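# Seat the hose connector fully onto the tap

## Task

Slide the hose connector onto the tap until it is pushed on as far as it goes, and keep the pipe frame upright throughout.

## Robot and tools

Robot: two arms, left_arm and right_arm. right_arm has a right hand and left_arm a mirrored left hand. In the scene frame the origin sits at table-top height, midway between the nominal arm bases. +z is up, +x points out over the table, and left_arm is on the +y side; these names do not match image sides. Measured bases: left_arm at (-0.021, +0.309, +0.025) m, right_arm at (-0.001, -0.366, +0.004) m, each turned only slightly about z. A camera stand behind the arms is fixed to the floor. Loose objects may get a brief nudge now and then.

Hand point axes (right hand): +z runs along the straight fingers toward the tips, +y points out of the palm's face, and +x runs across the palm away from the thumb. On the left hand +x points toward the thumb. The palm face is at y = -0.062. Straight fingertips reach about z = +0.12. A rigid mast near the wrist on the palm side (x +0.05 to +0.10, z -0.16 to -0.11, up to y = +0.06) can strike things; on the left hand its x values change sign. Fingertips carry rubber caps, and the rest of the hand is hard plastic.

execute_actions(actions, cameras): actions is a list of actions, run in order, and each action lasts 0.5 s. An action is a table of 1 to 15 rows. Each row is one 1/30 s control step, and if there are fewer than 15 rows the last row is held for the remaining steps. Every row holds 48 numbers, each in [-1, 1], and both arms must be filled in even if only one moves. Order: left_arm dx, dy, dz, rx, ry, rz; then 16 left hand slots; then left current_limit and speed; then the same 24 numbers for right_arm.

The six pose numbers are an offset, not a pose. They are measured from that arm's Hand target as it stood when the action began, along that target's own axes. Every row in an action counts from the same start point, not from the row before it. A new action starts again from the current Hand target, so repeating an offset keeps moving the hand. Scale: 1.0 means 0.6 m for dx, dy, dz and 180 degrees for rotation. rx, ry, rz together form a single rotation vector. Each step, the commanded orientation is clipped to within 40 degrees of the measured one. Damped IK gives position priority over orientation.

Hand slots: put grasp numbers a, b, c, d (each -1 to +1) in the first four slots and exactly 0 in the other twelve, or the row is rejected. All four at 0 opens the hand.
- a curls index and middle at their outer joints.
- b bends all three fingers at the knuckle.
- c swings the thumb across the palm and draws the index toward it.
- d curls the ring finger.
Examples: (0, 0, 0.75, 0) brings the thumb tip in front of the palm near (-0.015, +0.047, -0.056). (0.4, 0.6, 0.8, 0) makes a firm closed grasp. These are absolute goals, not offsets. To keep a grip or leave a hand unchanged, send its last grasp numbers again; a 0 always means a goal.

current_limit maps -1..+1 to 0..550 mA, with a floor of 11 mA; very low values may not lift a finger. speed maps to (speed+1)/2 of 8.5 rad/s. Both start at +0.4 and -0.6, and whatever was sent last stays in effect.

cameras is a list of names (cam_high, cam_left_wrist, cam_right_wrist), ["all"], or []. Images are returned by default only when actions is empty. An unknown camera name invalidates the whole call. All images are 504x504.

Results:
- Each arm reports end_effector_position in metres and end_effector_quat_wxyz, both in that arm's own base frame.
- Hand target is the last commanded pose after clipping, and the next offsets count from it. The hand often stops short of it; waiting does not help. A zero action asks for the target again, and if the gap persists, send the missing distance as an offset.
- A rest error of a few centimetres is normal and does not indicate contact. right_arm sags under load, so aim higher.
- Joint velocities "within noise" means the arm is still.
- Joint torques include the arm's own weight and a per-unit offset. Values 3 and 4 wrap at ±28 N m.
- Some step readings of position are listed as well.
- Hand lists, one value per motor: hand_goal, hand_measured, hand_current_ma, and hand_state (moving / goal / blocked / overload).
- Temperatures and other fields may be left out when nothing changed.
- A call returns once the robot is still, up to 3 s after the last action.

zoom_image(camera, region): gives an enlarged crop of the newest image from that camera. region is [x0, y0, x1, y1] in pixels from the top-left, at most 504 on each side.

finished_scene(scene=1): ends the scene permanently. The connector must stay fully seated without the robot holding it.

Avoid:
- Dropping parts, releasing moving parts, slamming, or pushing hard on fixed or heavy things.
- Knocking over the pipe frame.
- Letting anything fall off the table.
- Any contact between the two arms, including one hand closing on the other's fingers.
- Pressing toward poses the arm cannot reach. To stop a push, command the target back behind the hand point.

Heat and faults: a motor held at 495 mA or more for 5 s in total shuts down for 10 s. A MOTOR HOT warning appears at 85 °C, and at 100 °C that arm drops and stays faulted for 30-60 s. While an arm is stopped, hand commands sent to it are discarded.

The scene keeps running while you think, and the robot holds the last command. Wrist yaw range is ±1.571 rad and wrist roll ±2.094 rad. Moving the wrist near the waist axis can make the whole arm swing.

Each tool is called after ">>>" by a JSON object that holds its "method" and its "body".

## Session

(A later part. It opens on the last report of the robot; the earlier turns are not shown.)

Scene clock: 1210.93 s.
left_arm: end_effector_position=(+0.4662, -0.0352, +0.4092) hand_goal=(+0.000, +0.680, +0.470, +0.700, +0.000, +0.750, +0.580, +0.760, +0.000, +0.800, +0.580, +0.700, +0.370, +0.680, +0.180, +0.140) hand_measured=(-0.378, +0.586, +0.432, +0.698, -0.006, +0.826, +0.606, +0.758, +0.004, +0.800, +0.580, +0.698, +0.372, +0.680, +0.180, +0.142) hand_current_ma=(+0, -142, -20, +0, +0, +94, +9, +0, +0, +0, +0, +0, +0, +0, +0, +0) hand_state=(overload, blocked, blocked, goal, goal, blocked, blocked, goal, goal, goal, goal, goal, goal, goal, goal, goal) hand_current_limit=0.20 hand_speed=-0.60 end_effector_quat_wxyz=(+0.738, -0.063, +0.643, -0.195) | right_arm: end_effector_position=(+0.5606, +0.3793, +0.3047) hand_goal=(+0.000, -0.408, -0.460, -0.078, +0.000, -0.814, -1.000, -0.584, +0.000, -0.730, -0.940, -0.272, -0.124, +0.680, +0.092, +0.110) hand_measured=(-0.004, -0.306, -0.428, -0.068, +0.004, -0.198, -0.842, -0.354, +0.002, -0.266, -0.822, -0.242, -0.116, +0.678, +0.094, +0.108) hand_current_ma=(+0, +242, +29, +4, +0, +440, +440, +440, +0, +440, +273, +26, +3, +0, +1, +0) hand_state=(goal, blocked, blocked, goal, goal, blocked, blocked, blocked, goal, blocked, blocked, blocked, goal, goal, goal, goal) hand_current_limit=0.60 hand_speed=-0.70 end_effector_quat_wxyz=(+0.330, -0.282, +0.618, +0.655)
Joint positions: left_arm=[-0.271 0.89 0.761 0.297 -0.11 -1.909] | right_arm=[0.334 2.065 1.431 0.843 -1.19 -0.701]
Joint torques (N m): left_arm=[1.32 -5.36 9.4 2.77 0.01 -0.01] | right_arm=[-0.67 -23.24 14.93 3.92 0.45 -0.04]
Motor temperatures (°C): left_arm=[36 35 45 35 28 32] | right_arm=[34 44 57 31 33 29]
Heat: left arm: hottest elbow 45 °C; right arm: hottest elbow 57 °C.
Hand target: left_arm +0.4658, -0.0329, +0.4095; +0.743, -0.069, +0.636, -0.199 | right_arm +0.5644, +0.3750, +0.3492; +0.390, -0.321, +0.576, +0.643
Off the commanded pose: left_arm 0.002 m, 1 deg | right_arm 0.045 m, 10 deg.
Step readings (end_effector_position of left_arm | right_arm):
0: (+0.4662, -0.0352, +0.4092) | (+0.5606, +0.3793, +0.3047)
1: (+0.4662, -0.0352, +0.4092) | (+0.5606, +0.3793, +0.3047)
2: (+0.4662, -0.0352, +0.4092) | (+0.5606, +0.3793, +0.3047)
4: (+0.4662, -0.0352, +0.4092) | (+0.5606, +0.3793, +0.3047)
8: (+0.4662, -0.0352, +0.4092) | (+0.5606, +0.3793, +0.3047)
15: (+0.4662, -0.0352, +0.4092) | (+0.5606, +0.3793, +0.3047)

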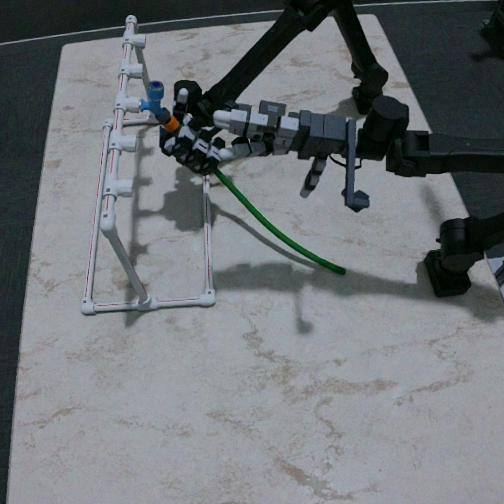

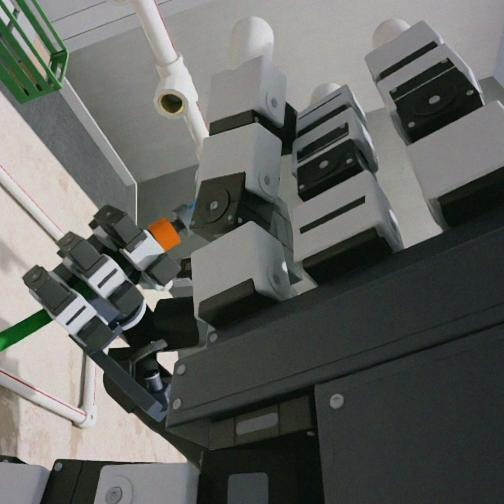

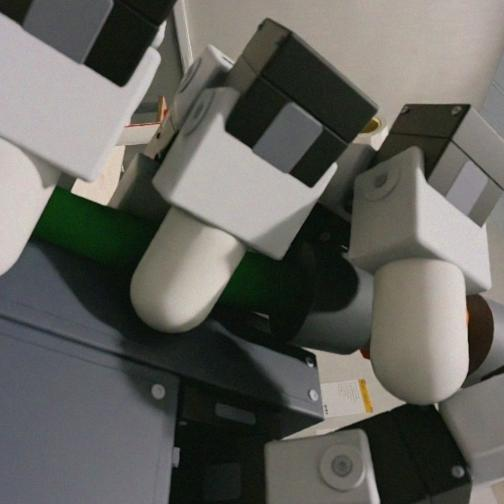

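>>> {"method": "execute_actions", "body": {"actions": [[[0,0,0,0,0,0,0,0,0.2,0,0,0,0,0,0,0,0,0,0,0,0,0,0.2,-0.6,0.0183,-0.0017,-0.0025,0,0,0,1,0.86,0.55,0.95,0,0,0,0,0,0,0,0,0,0,0,0,0.6,-0.6],[0,0,0,0,0,0,0,0,0.2,0,0,0,0,0,0,0,0,0,0,0,0,0,0.2,-0.6,0.0365,-0.0033,-0.005,0,0,0,1,0.86,0.55,0.95,0,0,0,0,0,0,0,0,0,0,0,0,0.6,-0.6],[0,0,0,0,0,0,0,0,0.2,0,0,0,0,0,0,0,0,0,0,0,0,0,0.2,-0.6,0.0548,-0.005,-0.0074,0,0,0,1,0.86,0.55,0.95,0,0,0,0,0,0,0,0,0,0,0,0,0.6,-0.6]],[[0,0,0,0,0,0,0,0,0.2,0,0,0,0,0,0,0,0,0,0,0,0,0,0.2,-0.6,0.0124,-0.0005,-0.0017,0,0,0,1,0.86,0.55,0.95,0,0,0,0,0,0,0,0,0,0,0,0,0.6,-0.6],[0,0,0,0,0,0,0,0,0.2,0,0,0,0,0,0,0,0,0,0,0,0,0,0.2,-0.6,0.0247,-0.0009,-0.0033,0,0,0,1,0.86,0.55,0.95,0,0,0,0,0,0,0,0,0,0,0,0,0.6,-0.6],[0,0,0,0,0,0,0,0,0.2,0,0,0,0,0,0,0,0,0,0,0,0,0,0.2,-0.6,0.0371,-0.0014,-0.005,0,0,0,1,0.86,0.55,0.95,0,0,0,0,0,0,0,0,0,0,0,0,0.6,-0.6]]], "cameras": ["all"]}}

>>> {"method": "zoom_image", "body": {"camera": "cam_left_wrist", "region": [125, 195, 195, 265]}}

>>> {"method": "zoom_image", "body": {"camera": "cam_high", "region": [145, 75, 195, 145]}}

Scene clock: 1213.13 s.
left_arm: end_effector_position=(+0.4662, -0.0352, +0.4092) hand_goal=(+0.000, +0.680, +0.470, +0.700, +0.000, +0.750, +0.580, +0.760, +0.000, +0.800, +0.580, +0.700, +0.370, +0.680, +0.180, +0.140) hand_measured=(-0.378, +0.586, +0.432, +0.698, -0.006, +0.826, +0.606, +0.758, +0.004, +0.800, +0.580, +0.698, +0.372, +0.680, +0.180, +0.142) hand_current_ma=(+0, -142, -20, +0, +0, +94, +9, +0, +0, +0, +0, +0, +0, +0, +0, +0) hand_state=(overload, blocked, blocked, goal, goal, blocked, blocked, goal, goal, goal, goal, goal, goal, goal, goal, goal) hand_current_limit=0.20 hand_speed=-0.60 end_effector_quat_wxyz=(+0.738, -0.063, +0.643, -0.195) | right_arm: end_effector_position=(+0.5500, +0.3744, +0.2995) hand_goal=(+0.000, -0.408, -0.460, -0.078, +0.000, -0.814, -1.000, -0.584, +0.000, -0.730, -0.940, -0.272, -0.124, +0.680, +0.092, +0.110) hand_measured=(-0.004, -0.306, -0.430, -0.068, +0.004, -0.208, -0.828, -0.366, +0.002, -0.266, -0.822, -0.242, -0.116, +0.678, +0.094, +0.108) hand_current_ma=(+0, +242, +28, +4, +0, +440, +440, +440, +0, +440, +273, +26, +3, +0, +1, +0) hand_state=(goal, blocked, blocked, goal, goal, blocked, blocked, blocked, goal, blocked, blocked, blocked, goal, goal, goal, goal) hand_current_limit=0.60 hand_speed=-0.60 end_effector_quat_wxyz=(+0.362, -0.294, +0.596, +0.654)
Joint positions: left_arm=[-0.271 0.89 0.761 0.297 -0.11 -1.909] | right_arm=[0.334 2.076 1.402 0.98 -1.172 -0.682]
Joint torques (N m): left_arm=[1.32 -5.42 9.42 2.77 0.01 0] | right_arm=[0.32 -21.25 8.55 3.28 0.2 -0.27]
Motor temperatures (°C): left_arm=[36 35 45 35 28 32] | right_arm=[34 44 56 31 33 29]
Heat: left arm: hottest elbow 45 °C; right arm: hottest elbow 56 °C.
Hand target: left_arm +0.4658, -0.0329, +0.4095; +0.743, -0.069, +0.636, -0.199 | right_arm +0.5405, +0.3751, +0.2990; +0.390, -0.321, +0.576, +0.643
Off the commanded pose: left_arm 0.002 m, 1 deg | right_arm 0.009 m, 5 deg.
Step readings (end_effector_position of left_arm | right_arm):
0: (+0.4662, -0.0352, +0.4092) | (+0.5606, +0.3793, +0.3047)
1: (+0.4662, -0.0352, +0.4092) | (+0.5606, +0.3793, +0.3048)
2: (+0.4662, -0.0352, +0.4092) | (+0.5606, +0.3793, +0.3047)
4: (+0.4662, -0.0352, +0.4092) | (+0.5604, +0.3791, +0.3041)
8: (+0.4662, -0.0352, +0.4092) | (+0.5593, +0.3786, +0.3026)
15: (+0.4662, -0.0352, +0.4092) | (+0.5569, +0.3777, +0.3018)
16: (+0.4662, -0.0352, +0.4092) | (+0.5568, +0.3777, +0.3016)
17: (+0.4662, -0.0352, +0.4092) | (+0.5566, +0.3775, +0.3014)
19: (+0.4662, -0.0352, +0.4092) | (+0.5553, +0.3769, +0.3005)
23: (+0.4662, -0.0352, +0.4092) | (+0.5518, +0.3755, +0.2993)
30: (+0.4662, -0.0352, +0.4092) | (+0.5502, +0.3746, +0.2993)

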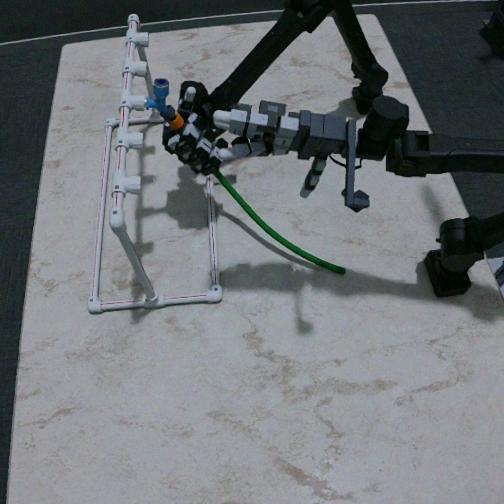

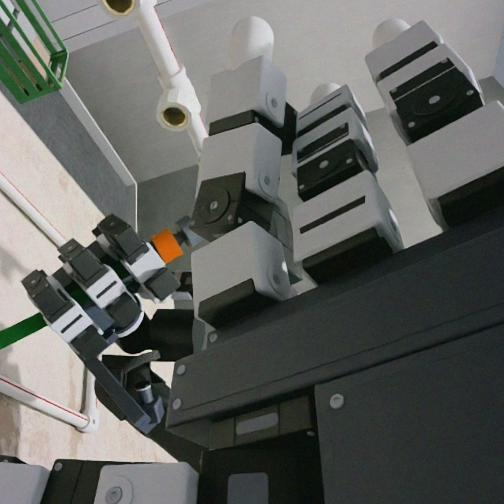

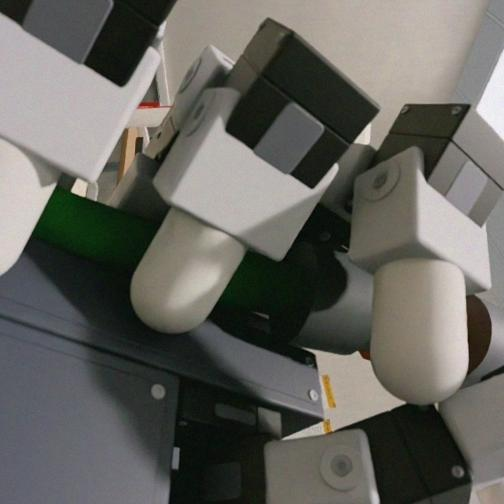

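Scaled by 7.200 from the camera's 504x504 image, which has a finer 720x720 frame.

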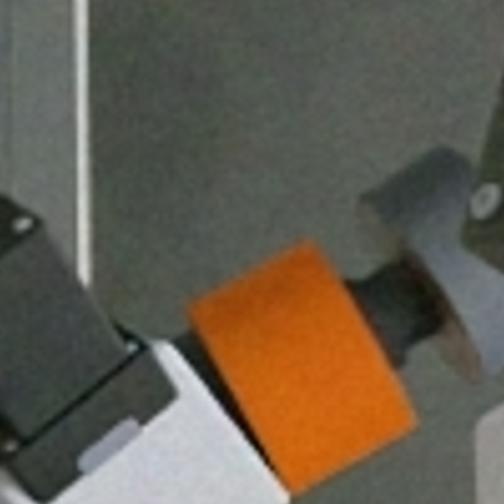

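Scaled by 7.200 from the camera's 504x504 image, which has a finer 720x720 frame.

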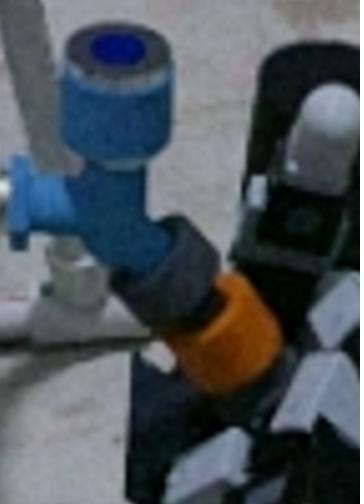

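>>> {"method": "execute_actions", "body": {"actions": [[[0,0,0,0,0,0,0,0,0.2,0,0,0,0,0,0,0,0,0,0,0,0,0,0.2,-0.6,-0.0154,-0.0003,0.002,0,0,0,1,0.86,0.55,0.95,0,0,0,0,0,0,0,0,0,0,0,0,0.6,-0.6],[0,0,0,0,0,0,0,0,0.2,0,0,0,0,0,0,0,0,0,0,0,0,0,0.2,-0.6,-0.0308,-0.0007,0.004,0,0,0,1,0.86,0.55,0.95,0,0,0,0,0,0,0,0,0,0,0,0,0.6,-0.6],[0,0,0,0,0,0,0,0,0.2,0,0,0,0,0,0,0,0,0,0,0,0,0,0.2,-0.6,-0.0462,-0.001,0.006,0,0,0,1,0.86,0.55,0.95,0,0,0,0,0,0,0,0,0,0,0,0,0.6,-0.6]]], "cameras": ["all"]}}

>>> {"method": "zoom_image", "body": {"camera": "cam_left_wrist", "region": [125, 205, 195, 275]}}

>>> {"method": "zoom_image", "body": {"camera": "cam_high", "region": [145, 75, 195, 145]}}

Scene clock: 1215.70 s.
left_arm: end_effector_position=(+0.4662, -0.0352, +0.4092) hand_goal=(+0.000, +0.680, +0.470, +0.700, +0.000, +0.750, +0.580, +0.760, +0.000, +0.800, +0.580, +0.700, +0.370, +0.680, +0.180, +0.140) hand_measured=(-0.378, +0.586, +0.432, +0.698, -0.006, +0.826, +0.606, +0.758, +0.004, +0.800, +0.580, +0.698, +0.372, +0.680, +0.180, +0.142) hand_current_ma=(+0, -142, -20, +0, +0, +94, +9, +0, +0, +0, +0, +0, +0, +0, +0, +0) hand_state=(overload, blocked, blocked, goal, goal, blocked, blocked, goal, goal, goal, goal, goal, goal, goal, goal, goal) hand_current_limit=0.20 hand_speed=-0.60 end_effector_quat_wxyz=(+0.738, -0.063, +0.643, -0.195) | right_arm: end_effector_position=(+0.5499, +0.3745, +0.2993) hand_goal=(+0.000, -0.408, -0.460, -0.078, +0.000, -0.814, -1.000, -0.584, +0.000, -0.730, -0.940, -0.272, -0.124, +0.680, +0.092, +0.110) hand_measured=(-0.004, -0.306, -0.430, -0.068, +0.004, -0.208, -0.828, -0.366, +0.002, -0.266, -0.822, -0.242, -0.116, +0.678, +0.094, +0.108) hand_current_ma=(+0, +242, +28, +4, +0, +440, +440, +440, +0, +440, +273, +26, +3, +0, +1, +0) hand_state=(goal, blocked, blocked, goal, goal, blocked, blocked, blocked, goal, blocked, blocked, blocked, goal, goal, goal, goal) hand_current_limit=0.60 hand_speed=-0.60 end_effector_quat_wxyz=(+0.358, -0.294, +0.597, +0.655)
Joint positions: left_arm=[-0.271 0.89 0.761 0.297 -0.11 -1.909] | right_arm=[0.334 2.076 1.403 0.974 -1.177 -0.679]
Joint torques (N m): left_arm=[1.32 -5.42 9.4 2.77 0.01 -0.01] | right_arm=[-0.32 -22.12 13.31 1.55 0.18 -0.14]
Motor temperatures (°C): left_arm=[36 35 45 35 28 32] | right_arm=[34 44 56 31 33 29]
Heat: left arm: hottest elbow 45 °C; right arm: hottest elbow 56 °C.
Hand target: left_arm +0.4658, -0.0329, +0.4095; +0.743, -0.069, +0.636, -0.199 | right_arm +0.5547, +0.3750, +0.3230; +0.390, -0.321, +0.576, +0.643
Off the commanded pose: left_arm 0.002 m, 1 deg | right_arm 0.024 m, 6 deg.
Step readings (end_effector_position of left_arm | right_arm):
0: (+0.4662, -0.0352, +0.4092) | (+0.5499, +0.3743, +0.2994)
1: (+0.4662, -0.0352, +0.4092) | (+0.5499, +0.3743, +0.2994)
2: (+0.4662, -0.0352, +0.4092) | (+0.5499, +0.3743, +0.2994)
4: (+0.4662, -0.0352, +0.4092) | (+0.5500, +0.3743, +0.2994)
8: (+0.4662, -0.0352, +0.4092) | (+0.5500, +0.3744, +0.2991)
15: (+0.4662, -0.0352, +0.4092) | (+0.5500, +0.3745, +0.2993)

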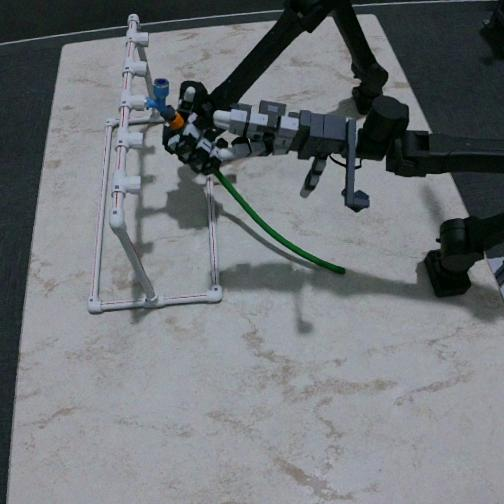

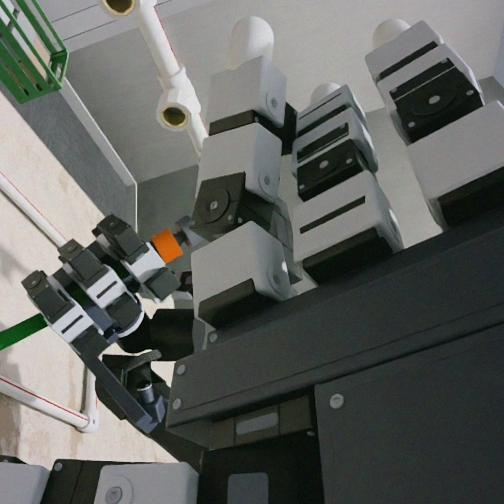

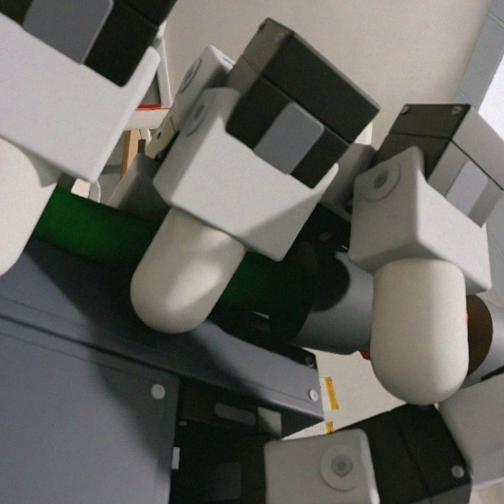

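Scaled by 7.200 from the camera's 504x504 image, which has a finer 720x720 frame.

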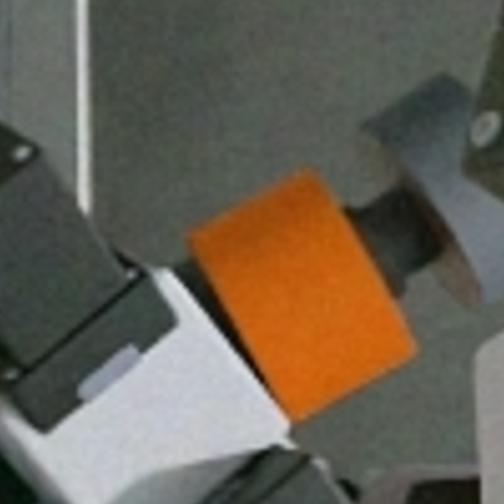

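Scaled by 7.200 from the camera's 504x504 image, which has a finer 720x720 frame.

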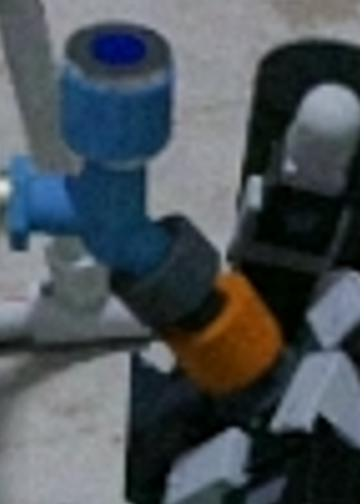

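>>> {"method": "execute_actions", "body": {"actions": [[[0,0,0,0,0,0,0,0,0.2,0,0,0,0,0,0,0,0,0,0,0,0,0,0.2,-0.6,-0.0003,-0.0055,0.0017,0.0016,0.0015,0.0051,1,0.86,0.55,0.95,0,0,0,0,0,0,0,0,0,0,0,0,0.6,-0.6],[0,0,0,0,0,0,0,0,0.2,0,0,0,0,0,0,0,0,0,0,0,0,0,0.2,-0.6,-0.0007,-0.011,0.0033,0.0032,0.0029,0.0102,1,0.86,0.55,0.95,0,0,0,0,0,0,0,0,0,0,0,0,0.6,-0.6]]], "cameras": ["all"]}}

>>> {"method": "zoom_image", "body": {"camera": "cam_left_wrist", "region": [125, 205, 195, 275]}}

>>> {"method": "zoom_image", "body": {"camera": "cam_high", "region": [145, 75, 195, 145]}}

Scene clock: 1217.10 s.
left_arm: end_effector_position=(+0.4662, -0.0352, +0.4092) hand_goal=(+0.000, +0.680, +0.470, +0.700, +0.000, +0.750, +0.580, +0.760, +0.000, +0.800, +0.580, +0.700, +0.370, +0.680, +0.180, +0.140) hand_measured=(-0.378, +0.586, +0.432, +0.698, -0.006, +0.826, +0.606, +0.758, +0.004, +0.800, +0.580, +0.698, +0.372, +0.680, +0.180, +0.142) hand_current_ma=(+0, -142, -20, +0, +0, +94, +9, +0, +0, +0, +0, +0, +0, +0, +0, +0) hand_state=(overload, blocked, blocked, goal, goal, blocked, blocked, goal, goal, goal, goal, goal, goal, goal, goal, goal) hand_current_limit=0.20 hand_speed=-0.60 end_effector_quat_wxyz=(+0.738, -0.063, +0.643, -0.195) | right_arm: end_effector_position=(+0.5529, +0.3759, +0.2996) hand_goal=(+0.000, -0.408, -0.460, -0.078, +0.000, -0.814, -1.000, -0.584, +0.000, -0.730, -0.940, -0.272, -0.124, +0.680, +0.092, +0.110) hand_measured=(-0.004, -0.308, -0.430, -0.070, +0.004, -0.208, -0.828, -0.368, +0.002, -0.266, -0.822, -0.242, -0.116, +0.678, +0.096, +0.108) hand_current_ma=(+0, +229, +28, +3, +0, +440, +440, +440, +0, +440, +273, +26, +4, +0, +1, +0) hand_state=(goal, blocked, blocked, goal, goal, blocked, blocked, blocked, goal, blocked, blocked, blocked, goal, goal, goal, goal) hand_current_limit=0.60 hand_speed=-0.60 end_effector_quat_wxyz=(+0.352, -0.292, +0.602, +0.655)
Joint positions: left_arm=[-0.271 0.89 0.761 0.297 -0.11 -1.909] | right_arm=[0.334 2.076 1.412 0.943 -1.182 -0.686]
Joint torques (N m): left_arm=[1.32 -5.42 9.42 2.78 0.01 -0.01] | right_arm=[-0.32 -21.6 13.46 1.07 0.36 -0.01]
Motor temperatures (°C): left_arm=[36 35 45 35 28 32] | right_arm=[34 44 56 31 33 29]
Heat: left arm: hottest elbow 45 °C; right arm: hottest elbow 56 °C.
Hand target: left_arm +0.4658, -0.0329, +0.4095; +0.743, -0.069, +0.636, -0.199 | right_arm +0.5607, +0.3771, +0.3205; +0.379, -0.313, +0.586, +0.645
Off the commanded pose: left_arm 0.002 m, 1 deg | right_arm 0.022 m, 5 deg.
Step readings (end_effector_position of left_arm | right_arm):
0: (+0.4662, -0.0352, +0.4092) | (+0.5499, +0.3745, +0.2993)
1: (+0.4662, -0.0352, +0.4092) | (+0.5500, +0.3745, +0.2993)
2: (+0.4662, -0.0352, +0.4092) | (+0.5501, +0.3746, +0.2993)
4: (+0.4662, -0.0352, +0.4092) | (+0.5504, +0.3748, +0.2993)
8: (+0.4662, -0.0352, +0.4092) | (+0.5521, +0.3754, +0.2995)
15: (+0.4662, -0.0352, +0.4092) | (+0.5529, +0.3758, +0.2996)

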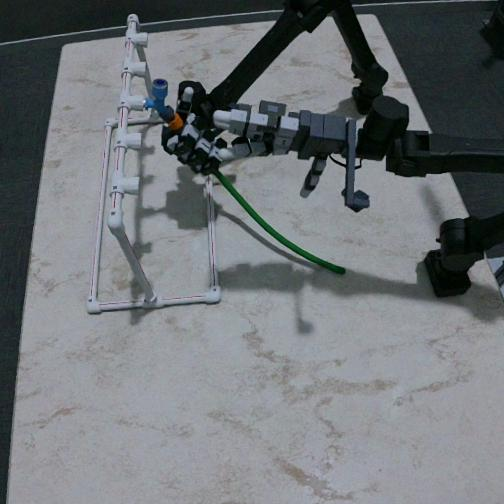

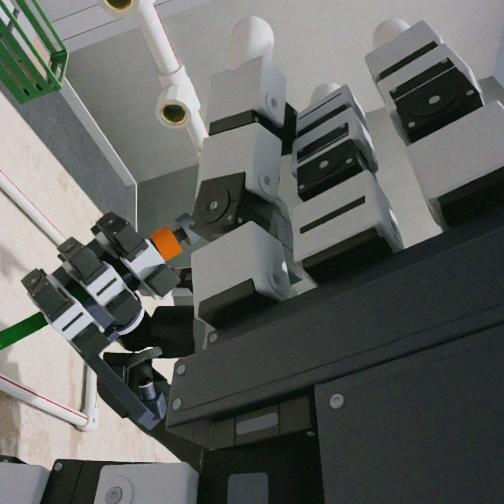

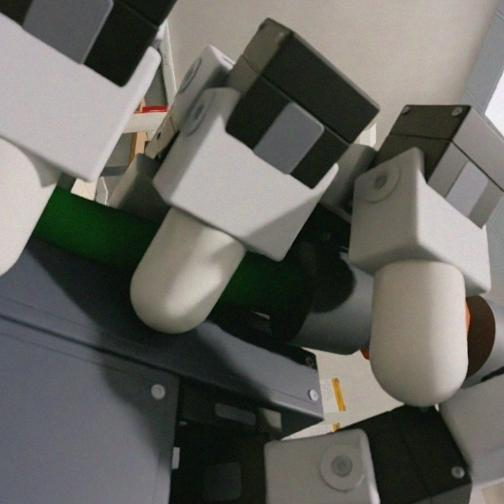

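Scaled by 7.200 from the camera's 504x504 image, which has a finer 720x720 frame.

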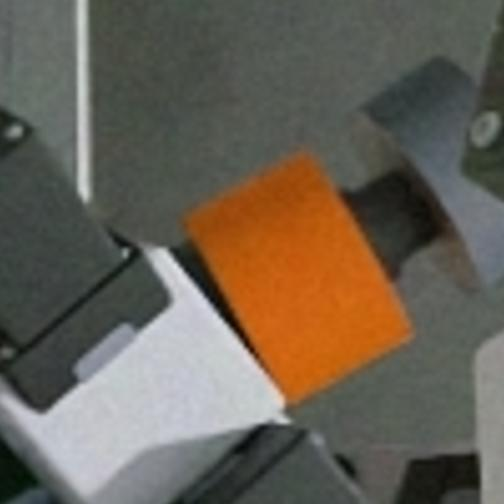

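Scaled by 7.200 from the camera's 504x504 image, which has a finer 720x720 frame.

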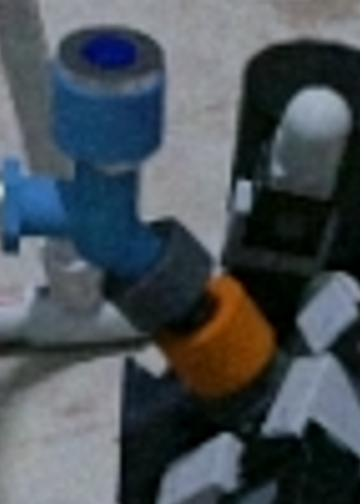

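>>> {"method": "execute_actions", "body": {"actions": [[[0,0,0,0,0,0,0,0,0.2,0,0,0,0,0,0,0,0,0,0,0,0,0,0.2,-0.6,-0.0003,-0.0055,0.0017,0.0016,0.0015,0.0051,1,0.86,0.55,0.95,0,0,0,0,0,0,0,0,0,0,0,0,0.6,-0.6],[0,0,0,0,0,0,0,0,0.2,0,0,0,0,0,0,0,0,0,0,0,0,0,0.2,-0.6,-0.0007,-0.011,0.0033,0.0032,0.0029,0.0102,1,0.86,0.55,0.95,0,0,0,0,0,0,0,0,0,0,0,0,0.6,-0.6]]], "cameras": ["all"]}}

>>> {"method": "zoom_image", "body": {"camera": "cam_left_wrist", "region": [125, 205, 195, 275]}}

>>> {"method": "zoom_image", "body": {"camera": "cam_high", "region": [145, 75, 195, 145]}}

Scene clock: 1218.17 s.
left_arm: end_effector_position=(+0.4662, -0.0352, +0.4092) hand_goal=(+0.000, +0.680, +0.470, +0.700, +0.000, +0.750, +0.580, +0.760, +0.000, +0.800, +0.580, +0.700, +0.370, +0.680, +0.180, +0.140) hand_measured=(-0.378, +0.586, +0.432, +0.698, -0.006, +0.826, +0.606, +0.758, +0.004, +0.800, +0.580, +0.698, +0.372, +0.680, +0.180, +0.142) hand_current_ma=(+0, -142, -20, +0, +0, +94, +9, +0, +0, +0, +0, +0, +0, +0, +0, +0) hand_state=(overload, blocked, blocked, goal, goal, blocked, blocked, goal, goal, goal, goal, goal, goal, goal, goal, goal) hand_current_limit=0.20 hand_speed=-0.60 end_effector_quat_wxyz=(+0.738, -0.063, +0.643, -0.195) | right_arm: end_effector_position=(+0.5575, +0.3778, +0.3000) hand_goal=(+0.000, -0.408, -0.460, -0.078, +0.000, -0.814, -1.000, -0.584, +0.000, -0.730, -0.940, -0.272, -0.124, +0.680, +0.092, +0.110) hand_measured=(-0.004, -0.314, -0.430, -0.072, +0.004, -0.208, -0.828, -0.368, +0.002, -0.266, -0.822, -0.242, -0.112, +0.678, +0.098, +0.108) hand_current_ma=(+0, +207, +28, +2, +0, +440, +440, +440, +0, +440, +273, +26, +5, +0, +3, +0) hand_state=(goal, blocked, blocked, goal, goal, blocked, blocked, blocked, goal, blocked, blocked, blocked, goal, goal, goal, goal) hand_current_limit=0.60 hand_speed=-0.60 end_effector_quat_wxyz=(+0.345, -0.288, +0.609, +0.654)
Joint positions: left_arm=[-0.271 0.89 0.761 0.297 -0.11 -1.909] | right_arm=[0.334 2.076 1.423 0.903 -1.182 -0.696]
Joint torques (N m): left_arm=[1.26 -5.3 9.4 2.77 0.01 -0.01] | right_arm=[-0.21 -21.19 13.39 1.33 0.33 -0.03]
Motor temperatures (°C): left_arm=[36 35 45 35 28 32] | right_arm=[34 44 56 31 33 29]
Heat: left arm: hottest elbow 45 °C; right arm: hottest elbow 56 °C.
Hand target: left_arm +0.4658, -0.0329, +0.4095; +0.743, -0.069, +0.636, -0.199 | right_arm +0.5667, +0.3792, +0.3176; +0.367, -0.304, +0.595, +0.646
Off the commanded pose: left_arm 0.002 m, 1 deg | right_arm 0.020 m, 4 deg.
Step readings (end_effector_position of left_arm | right_arm):
0: (+0.4662, -0.0352, +0.4092) | (+0.5529, +0.3759, +0.2996)
1: (+0.4662, -0.0352, +0.4092) | (+0.5530, +0.3759, +0.2995)
2: (+0.4662, -0.0352, +0.4092) | (+0.5532, +0.3760, +0.2995)
4: (+0.4662, -0.0352, +0.4092) | (+0.5543, +0.3765, +0.2996)
8: (+0.4662, -0.0352, +0.4092) | (+0.5566, +0.3773, +0.3001)
15: (+0.4662, -0.0352, +0.4092) | (+0.5574, +0.3777, +0.3000)

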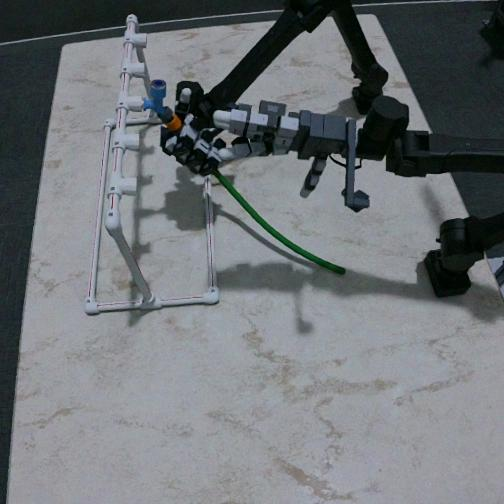

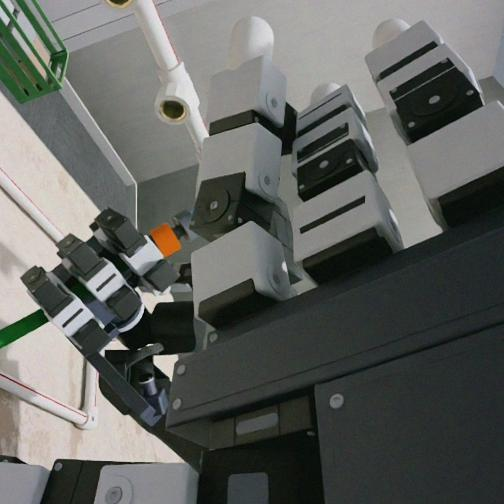

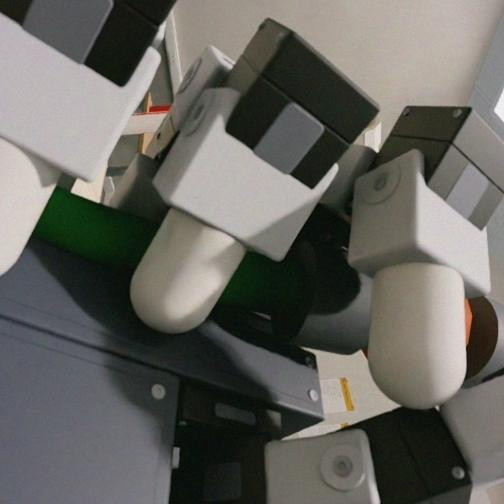

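Scaled by 7.200 from the camera's 504x504 image, which has a finer 720x720 frame.

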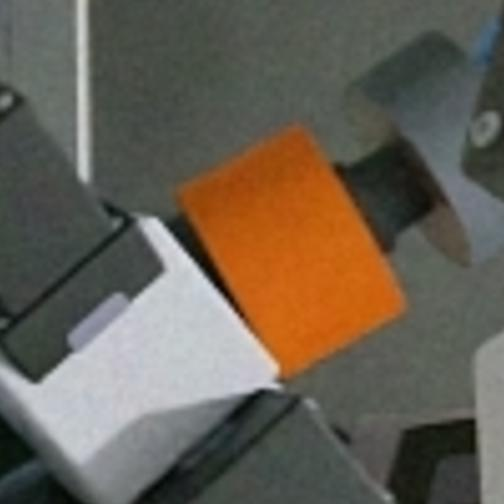

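Scaled by 7.200 from the camera's 504x504 image, which has a finer 720x720 frame.

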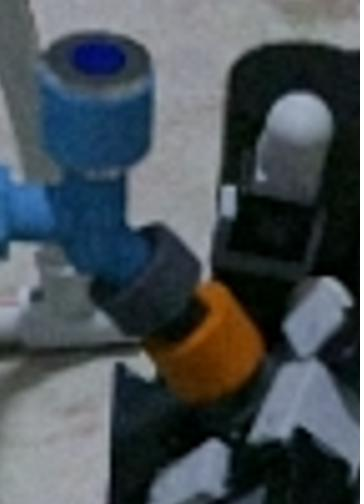

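>>> {"method": "zoom_image", "body": {"camera": "cam_left_wrist", "region": [155, 205, 195, 245]}}

Scaled by 12.600 from the camera's 504x504 image, which has a finer 720x720 frame.

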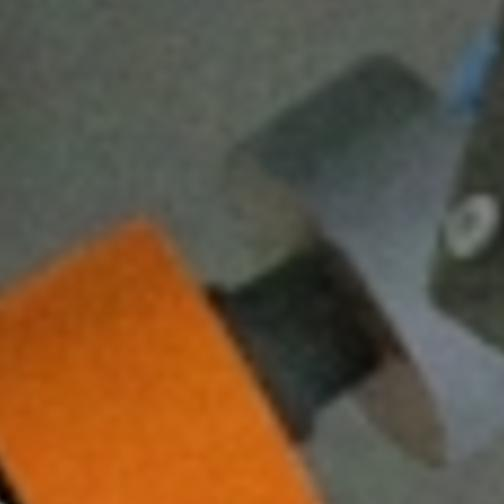

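>>> {"method": "execute_actions", "body": {"actions": [[[0,0,0,0,0,0,0,0,0.2,0,0,0,0,0,0,0,0,0,0,0,0,0,0.2,-0.6,-0.0085,0.0013,0.001,0,0,0,1,0.86,0.55,0.95,0,0,0,0,0,0,0,0,0,0,0,0,0.6,-0.6],[0,0,0,0,0,0,0,0,0.2,0,0,0,0,0,0,0,0,0,0,0,0,0,0.2,-0.6,-0.017,0.0027,0.002,0,0,0,1,0.86,0.55,0.95,0,0,0,0,0,0,0,0,0,0,0,0,0.6,-0.6],[0,0,0,0,0,0,0,0,0.2,0,0,0,0,0,0,0,0,0,0,0,0,0,0.2,-0.6,-0.0253,0.004,0.003,0,0,0,1,0.86,0.55,0.95,0,0,0,0,0,0,0,0,0,0,0,0,0.6,-0.6]]], "cameras": ["all"]}}

>>> {"method": "zoom_image", "body": {"camera": "cam_left_wrist", "region": [155, 205, 195, 245]}}

>>> {"method": "zoom_image", "body": {"camera": "cam_high", "region": [145, 75, 195, 145]}}

Scene clock: 1220.30 s.
left_arm: end_effector_position=(+0.4662, -0.0352, +0.4092) hand_goal=(+0.000, +0.680, +0.470, +0.700, +0.000, +0.750, +0.580, +0.760, +0.000, +0.800, +0.580, +0.700, +0.370, +0.680, +0.180, +0.140) hand_measured=(-0.378, +0.586, +0.432, +0.698, -0.006, +0.826, +0.606, +0.758, +0.004, +0.800, +0.580, +0.698, +0.372, +0.680, +0.180, +0.142) hand_current_ma=(+0, -142, -20, +0, +0, +94, +9, +0, +0, +0, +0, +0, +0, +0, +0, +0) hand_state=(overload, blocked, blocked, goal, goal, blocked, blocked, goal, goal, goal, goal, goal, goal, goal, goal, goal) hand_current_limit=0.20 hand_speed=-0.60 end_effector_quat_wxyz=(+0.738, -0.063, +0.643, -0.195) | right_arm: end_effector_position=(+0.5621, +0.3797, +0.3014) hand_goal=(+0.000, -0.408, -0.460, -0.078, +0.000, -0.814, -1.000, -0.584, +0.000, -0.730, -0.940, -0.272, -0.124, +0.680, +0.092, +0.110) hand_measured=(-0.004, -0.318, -0.430, -0.072, +0.004, -0.208, -0.828, -0.368, +0.002, -0.266, -0.822, -0.242, -0.112, +0.678, +0.100, +0.108) hand_current_ma=(+0, +195, +28, +1, +0, +440, +440, +440, +0, +440, +273, +26, +6, +0, +4, +0) hand_state=(goal, blocked, blocked, goal, goal, blocked, blocked, blocked, goal, blocked, blocked, blocked, goal, goal, goal, goal) hand_current_limit=0.60 hand_speed=-0.60 end_effector_quat_wxyz=(+0.336, -0.284, +0.615, +0.655)
Joint positions: left_arm=[-0.271 0.89 0.761 0.297 -0.11 -1.909] | right_arm=[0.334 2.076 1.436 0.862 -1.186 -0.7]
Joint torques (N m): left_arm=[1.32 -5.36 9.4 2.77 0.01 -0.01] | right_arm=[-0.62 -22.18 14.68 1.58 0.33 0.03]
Motor temperatures (°C): left_arm=[36 35 45 35 28 32] | right_arm=[34 44 56 31 33 29]
Heat: left arm: hottest elbow 45 °C; right arm: hottest elbow 56 °C.
Hand target: left_arm +0.4658, -0.0329, +0.4095; +0.743, -0.069, +0.636, -0.199 | right_arm +0.5730, +0.3793, +0.3317; +0.367, -0.304, +0.596, +0.646
Off the commanded pose: left_arm 0.002 m, 1 deg | right_arm 0.032 m, 5 deg.
Step readings (end_effector_position of left_arm | right_arm):
0: (+0.4662, -0.0352, +0.4092) | (+0.5575, +0.3778, +0.3000)
1: (+0.4662, -0.0352, +0.4092) | (+0.5575, +0.3778, +0.3000)
2: (+0.4662, -0.0352, +0.4092) | (+0.5576, +0.3779, +0.3000)
4: (+0.4662, -0.0352, +0.4092) | (+0.5583, +0.3782, +0.3004)
8: (+0.4662, -0.0352, +0.4092) | (+0.5609, +0.3791, +0.3013)
15: (+0.4662, -0.0352, +0.4092) | (+0.5620, +0.3796, +0.3014)

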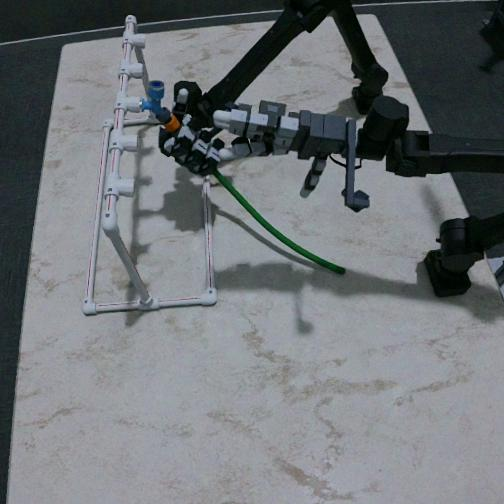

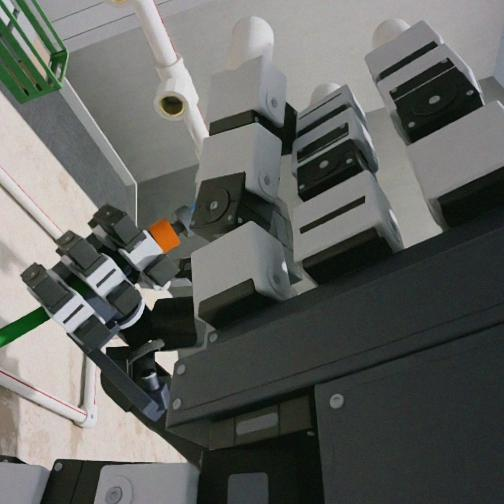

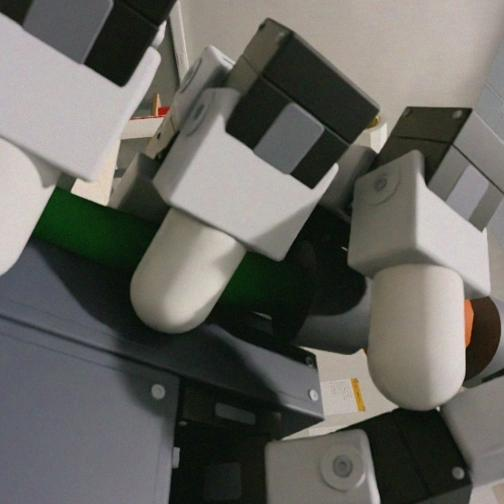

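Scaled by 12.600 from the camera's 504x504 image, which has a finer 720x720 frame.

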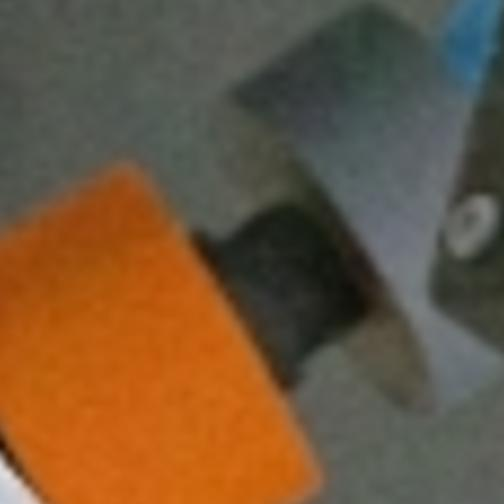

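Scaled by 7.200 from the camera's 504x504 image, which has a finer 720x720 frame.

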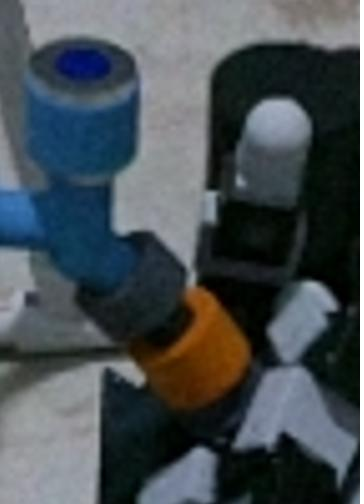

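>>> {"method": "execute_actions", "body": {"actions": [[[0,0,0,0,0,0,0,0,0.2,0,0,0,0,0,0,0,0,0,0,0,0,0,0.2,-0.6,0.0128,0.0073,-0.0013,0,0,0,1,0.86,0.55,0.95,0,0,0,0,0,0,0,0,0,0,0,0,0.6,-0.6],[0,0,0,0,0,0,0,0,0.2,0,0,0,0,0,0,0,0,0,0,0,0,0,0.2,-0.6,0.0256,0.0145,-0.0026,0,0,0,1,0.86,0.55,0.95,0,0,0,0,0,0,0,0,0,0,0,0,0.6,-0.6],[0,0,0,0,0,0,0,0,0.2,0,0,0,0,0,0,0,0,0,0,0,0,0,0.2,-0.6,0.0383,0.0218,-0.0039,0,0,0,1,0.86,0.55,0.95,0,0,0,0,0,0,0,0,0,0,0,0,0.6,-0.6]]]}}

>>> {"method": "execute_actions", "body": {"actions": [[[0,0,0,0,0,0,0,0,0.2,0,0,0,0,0,0,0,0,0,0,0,0,0,0.2,-0.6,0.011,-0.0011,-0.0013,0,0,0,1,0.86,0.55,0.95,0,0,0,0,0,0,0,0,0,0,0,0,0.6,-0.6],[0,0,0,0,0,0,0,0,0.2,0,0,0,0,0,0,0,0,0,0,0,0,0,0.2,-0.6,0.022,-0.0023,-0.0025,0,0,0,1,0.86,0.55,0.95,0,0,0,0,0,0,0,0,0,0,0,0,0.6,-0.6],[0,0,0,0,0,0,0,0,0.2,0,0,0,0,0,0,0,0,0,0,0,0,0,0.2,-0.6,0.033,-0.0034,-0.0038,0,0,0,1,0.86,0.55,0.95,0,0,0,0,0,0,0,0,0,0,0,0,0.6,-0.6]]], "cameras": ["all"]}}

>>> {"method": "zoom_image", "body": {"camera": "cam_left_wrist", "region": [125, 205, 195, 275]}}

>>> {"method": "zoom_image", "body": {"camera": "cam_high", "region": [145, 75, 195, 145]}}

Scene clock: 1223.77 s.
left_arm: end_effector_position=(+0.4662, -0.0352, +0.4092) hand_goal=(+0.000, +0.680, +0.470, +0.700, +0.000, +0.750, +0.580, +0.760, +0.000, +0.800, +0.580, +0.700, +0.370, +0.680, +0.180, +0.140) hand_measured=(-0.378, +0.586, +0.432, +0.698, -0.006, +0.826, +0.606, +0.758, +0.004, +0.800, +0.580, +0.698, +0.372, +0.680, +0.180, +0.142) hand_current_ma=(+0, -142, -20, +0, +0, +94, +9, +0, +0, +0, +0, +0, +0, +0, +0, +0) hand_state=(overload, blocked, blocked, goal, goal, blocked, blocked, goal, goal, goal, goal, goal, goal, goal, goal, goal) hand_current_limit=0.20 hand_speed=-0.60 end_effector_quat_wxyz=(+0.738, -0.063, +0.643, -0.195) | right_arm: end_effector_position=(+0.5611, +0.3798, +0.3000) hand_goal=(+0.000, -0.408, -0.460, -0.078, +0.000, -0.814, -1.000, -0.584, +0.000, -0.730, -0.940, -0.272, -0.124, +0.680, +0.092, +0.110) hand_measured=(-0.004, -0.318, -0.430, -0.072, +0.004, -0.208, -0.828, -0.368, +0.002, -0.266, -0.822, -0.242, -0.112, +0.678, +0.100, +0.108) hand_current_ma=(+0, +195, +28, +1, +0, +440, +440, +440, +0, +440, +273, +26, +6, +0, +4, +0) hand_state=(goal, blocked, blocked, goal, goal, blocked, blocked, blocked, goal, blocked, blocked, blocked, goal, goal, goal, goal) hand_current_limit=0.60 hand_speed=-0.60 end_effector_quat_wxyz=(+0.341, -0.281, +0.615, +0.653)
Joint positions: left_arm=[-0.271 0.89 0.761 0.297 -0.11 -1.909] | right_arm=[0.335 2.074 1.426 0.871 -1.174 -0.704]
Joint torques (N m): left_arm=[1.32 -5.36 9.4 2.77 0 -0.01] | right_arm=[0.38 -24.23 8.59 2.92 0.26 -0.05]
Motor temperatures (°C): left_arm=[36 35 45 35 28 32] | right_arm=[34 44 56 31 33 29]
Heat: left arm: hottest elbow 45 °C; right arm: hottest elbow 56 °C.
Hand target: left_arm +0.4658, -0.0329, +0.4095; +0.743, -0.069, +0.636, -0.199 | right_arm +0.5494, +0.3794, +0.3194; +0.367, -0.304, +0.596, +0.646
Off the commanded pose: left_arm 0.002 m, 1 deg | right_arm 0.023 m, 5 deg.
Step readings (end_effector_position of left_arm | right_arm):
0: (+0.4662, -0.0352, +0.4092) | (+0.5621, +0.3797, +0.3015)
1: (+0.4662, -0.0352, +0.4092) | (+0.5621, +0.3797, +0.3015)
2: (+0.4662, -0.0352, +0.4092) | (+0.5621, +0.3797, +0.3015)
4: (+0.4662, -0.0352, +0.4092) | (+0.5622, +0.3797, +0.3015)
8: (+0.4662, -0.0352, +0.4092) | (+0.5619, +0.3800, +0.3009)
15: (+0.4662, -0.0352, +0.4092) | (+0.5612, +0.3799, +0.3003)

Scene clock: 1224.47 s.
left_arm: end_effector_position=(+0.4662, -0.0352, +0.4092) hand_goal=(+0.000, +0.680, +0.470, +0.700, +0.000, +0.750, +0.580, +0.760, +0.000, +0.800, +0.580, +0.700, +0.370, +0.680, +0.180, +0.140) hand_measured=(-0.378, +0.586, +0.432, +0.698, -0.006, +0.826, +0.606, +0.758, +0.004, +0.800, +0.580, +0.698, +0.372, +0.680, +0.180, +0.142) hand_current_ma=(+0, -142, -20, +0, +0, +94, +9, +0, +0, +0, +0, +0, +0, +0, +0, +0) hand_state=(overload, blocked, blocked, goal, goal, blocked, blocked, goal, goal, goal, goal, goal, goal, goal, goal, goal) hand_current_limit=0.20 hand_speed=-0.60 end_effector_quat_wxyz=(+0.738, -0.063, +0.643, -0.195) | right_arm: end_effector_position=(+0.5524, +0.3796, +0.2900) hand_goal=(+0.000, -0.408, -0.460, -0.078, +0.000, -0.814, -1.000, -0.584, +0.000, -0.730, -0.940, -0.272, -0.124, +0.680, +0.092, +0.110) hand_measured=(-0.004, -0.318, -0.430, -0.074, +0.002, -0.208, -0.828, -0.368, +0.002, -0.266, -0.822, -0.242, -0.112, +0.678, +0.100, +0.108) hand_current_ma=(+0, +195, +28, +1, +0, +440, +440, +440, +0, +440, +273, +26, +6, +0, +4, +0) hand_state=(goal, blocked, blocked, goal, goal, blocked, blocked, blocked, goal, blocked, blocked, blocked, goal, goal, goal, goal) hand_current_limit=0.60 hand_speed=-0.60 end_effector_quat_wxyz=(+0.344, -0.280, +0.614, +0.653)
Joint positions: left_arm=[-0.271 0.89 0.761 0.297 -0.11 -1.909] | right_arm=[0.34 2.073 1.39 0.911 -1.165 -0.704]
Joint torques (N m): left_arm=[1.32 -5.36 9.4 2.77 0 -0.01] | right_arm=[0.32 -23.24 8.03 3.37 0.06 -0.1]
Motor temperatures (°C): left_arm=[36 35 45 35 28 32] | right_arm=[34 44 56 31 33 29]
Heat: left arm: hottest elbow 45 °C; right arm: hottest elbow 56 °C.
Hand target: left_arm +0.4658, -0.0329, +0.4095; +0.743, -0.069, +0.636, -0.199 | right_arm +0.5402, +0.3794, +0.3016; +0.367, -0.304, +0.596, +0.646
Off the commanded pose: left_arm 0.002 m, 1 deg | right_arm 0.017 m, 4 deg.
Step readings (end_effector_position of left_arm | right_arm):
0: (+0.4662, -0.0352, +0.4092) | (+0.5611, +0.3798, +0.3000)
1: (+0.4662, -0.0352, +0.4092) | (+0.5611, +0.3798, +0.3000)
2: (+0.4662, -0.0352, +0.4092) | (+0.5609, +0.3797, +0.3000)
4: (+0.4662, -0.0352, +0.4092) | (+0.5595, +0.3794, +0.2983)
8: (+0.4662, -0.0352, +0.4092) | (+0.5545, +0.3797, +0.2922)
15: (+0.4662, -0.0352, +0.4092) | (+0.5526, +0.3797, +0.2900)

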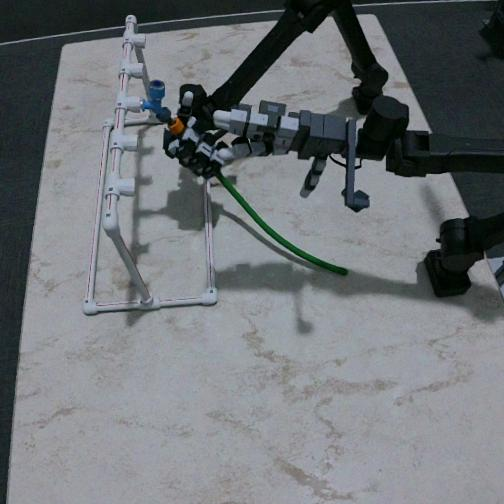

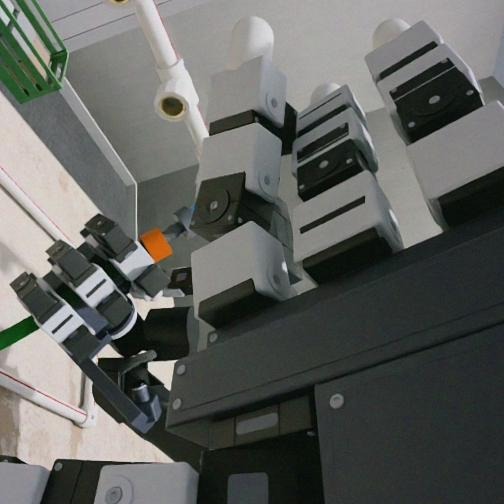

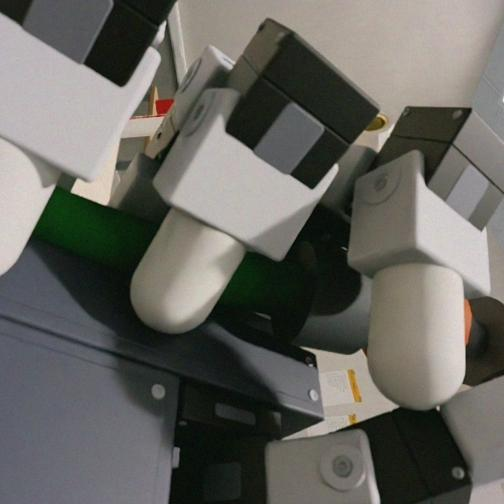

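Scaled by 7.200 from the camera's 504x504 image, which has a finer 720x720 frame.

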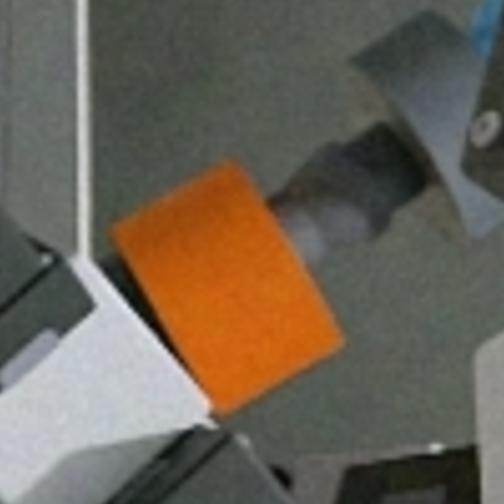

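Scaled by 7.200 from the camera's 504x504 image, which has a finer 720x720 frame.

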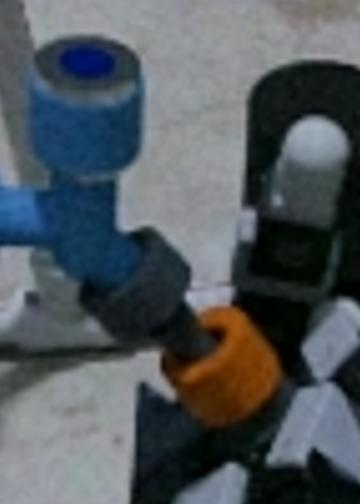

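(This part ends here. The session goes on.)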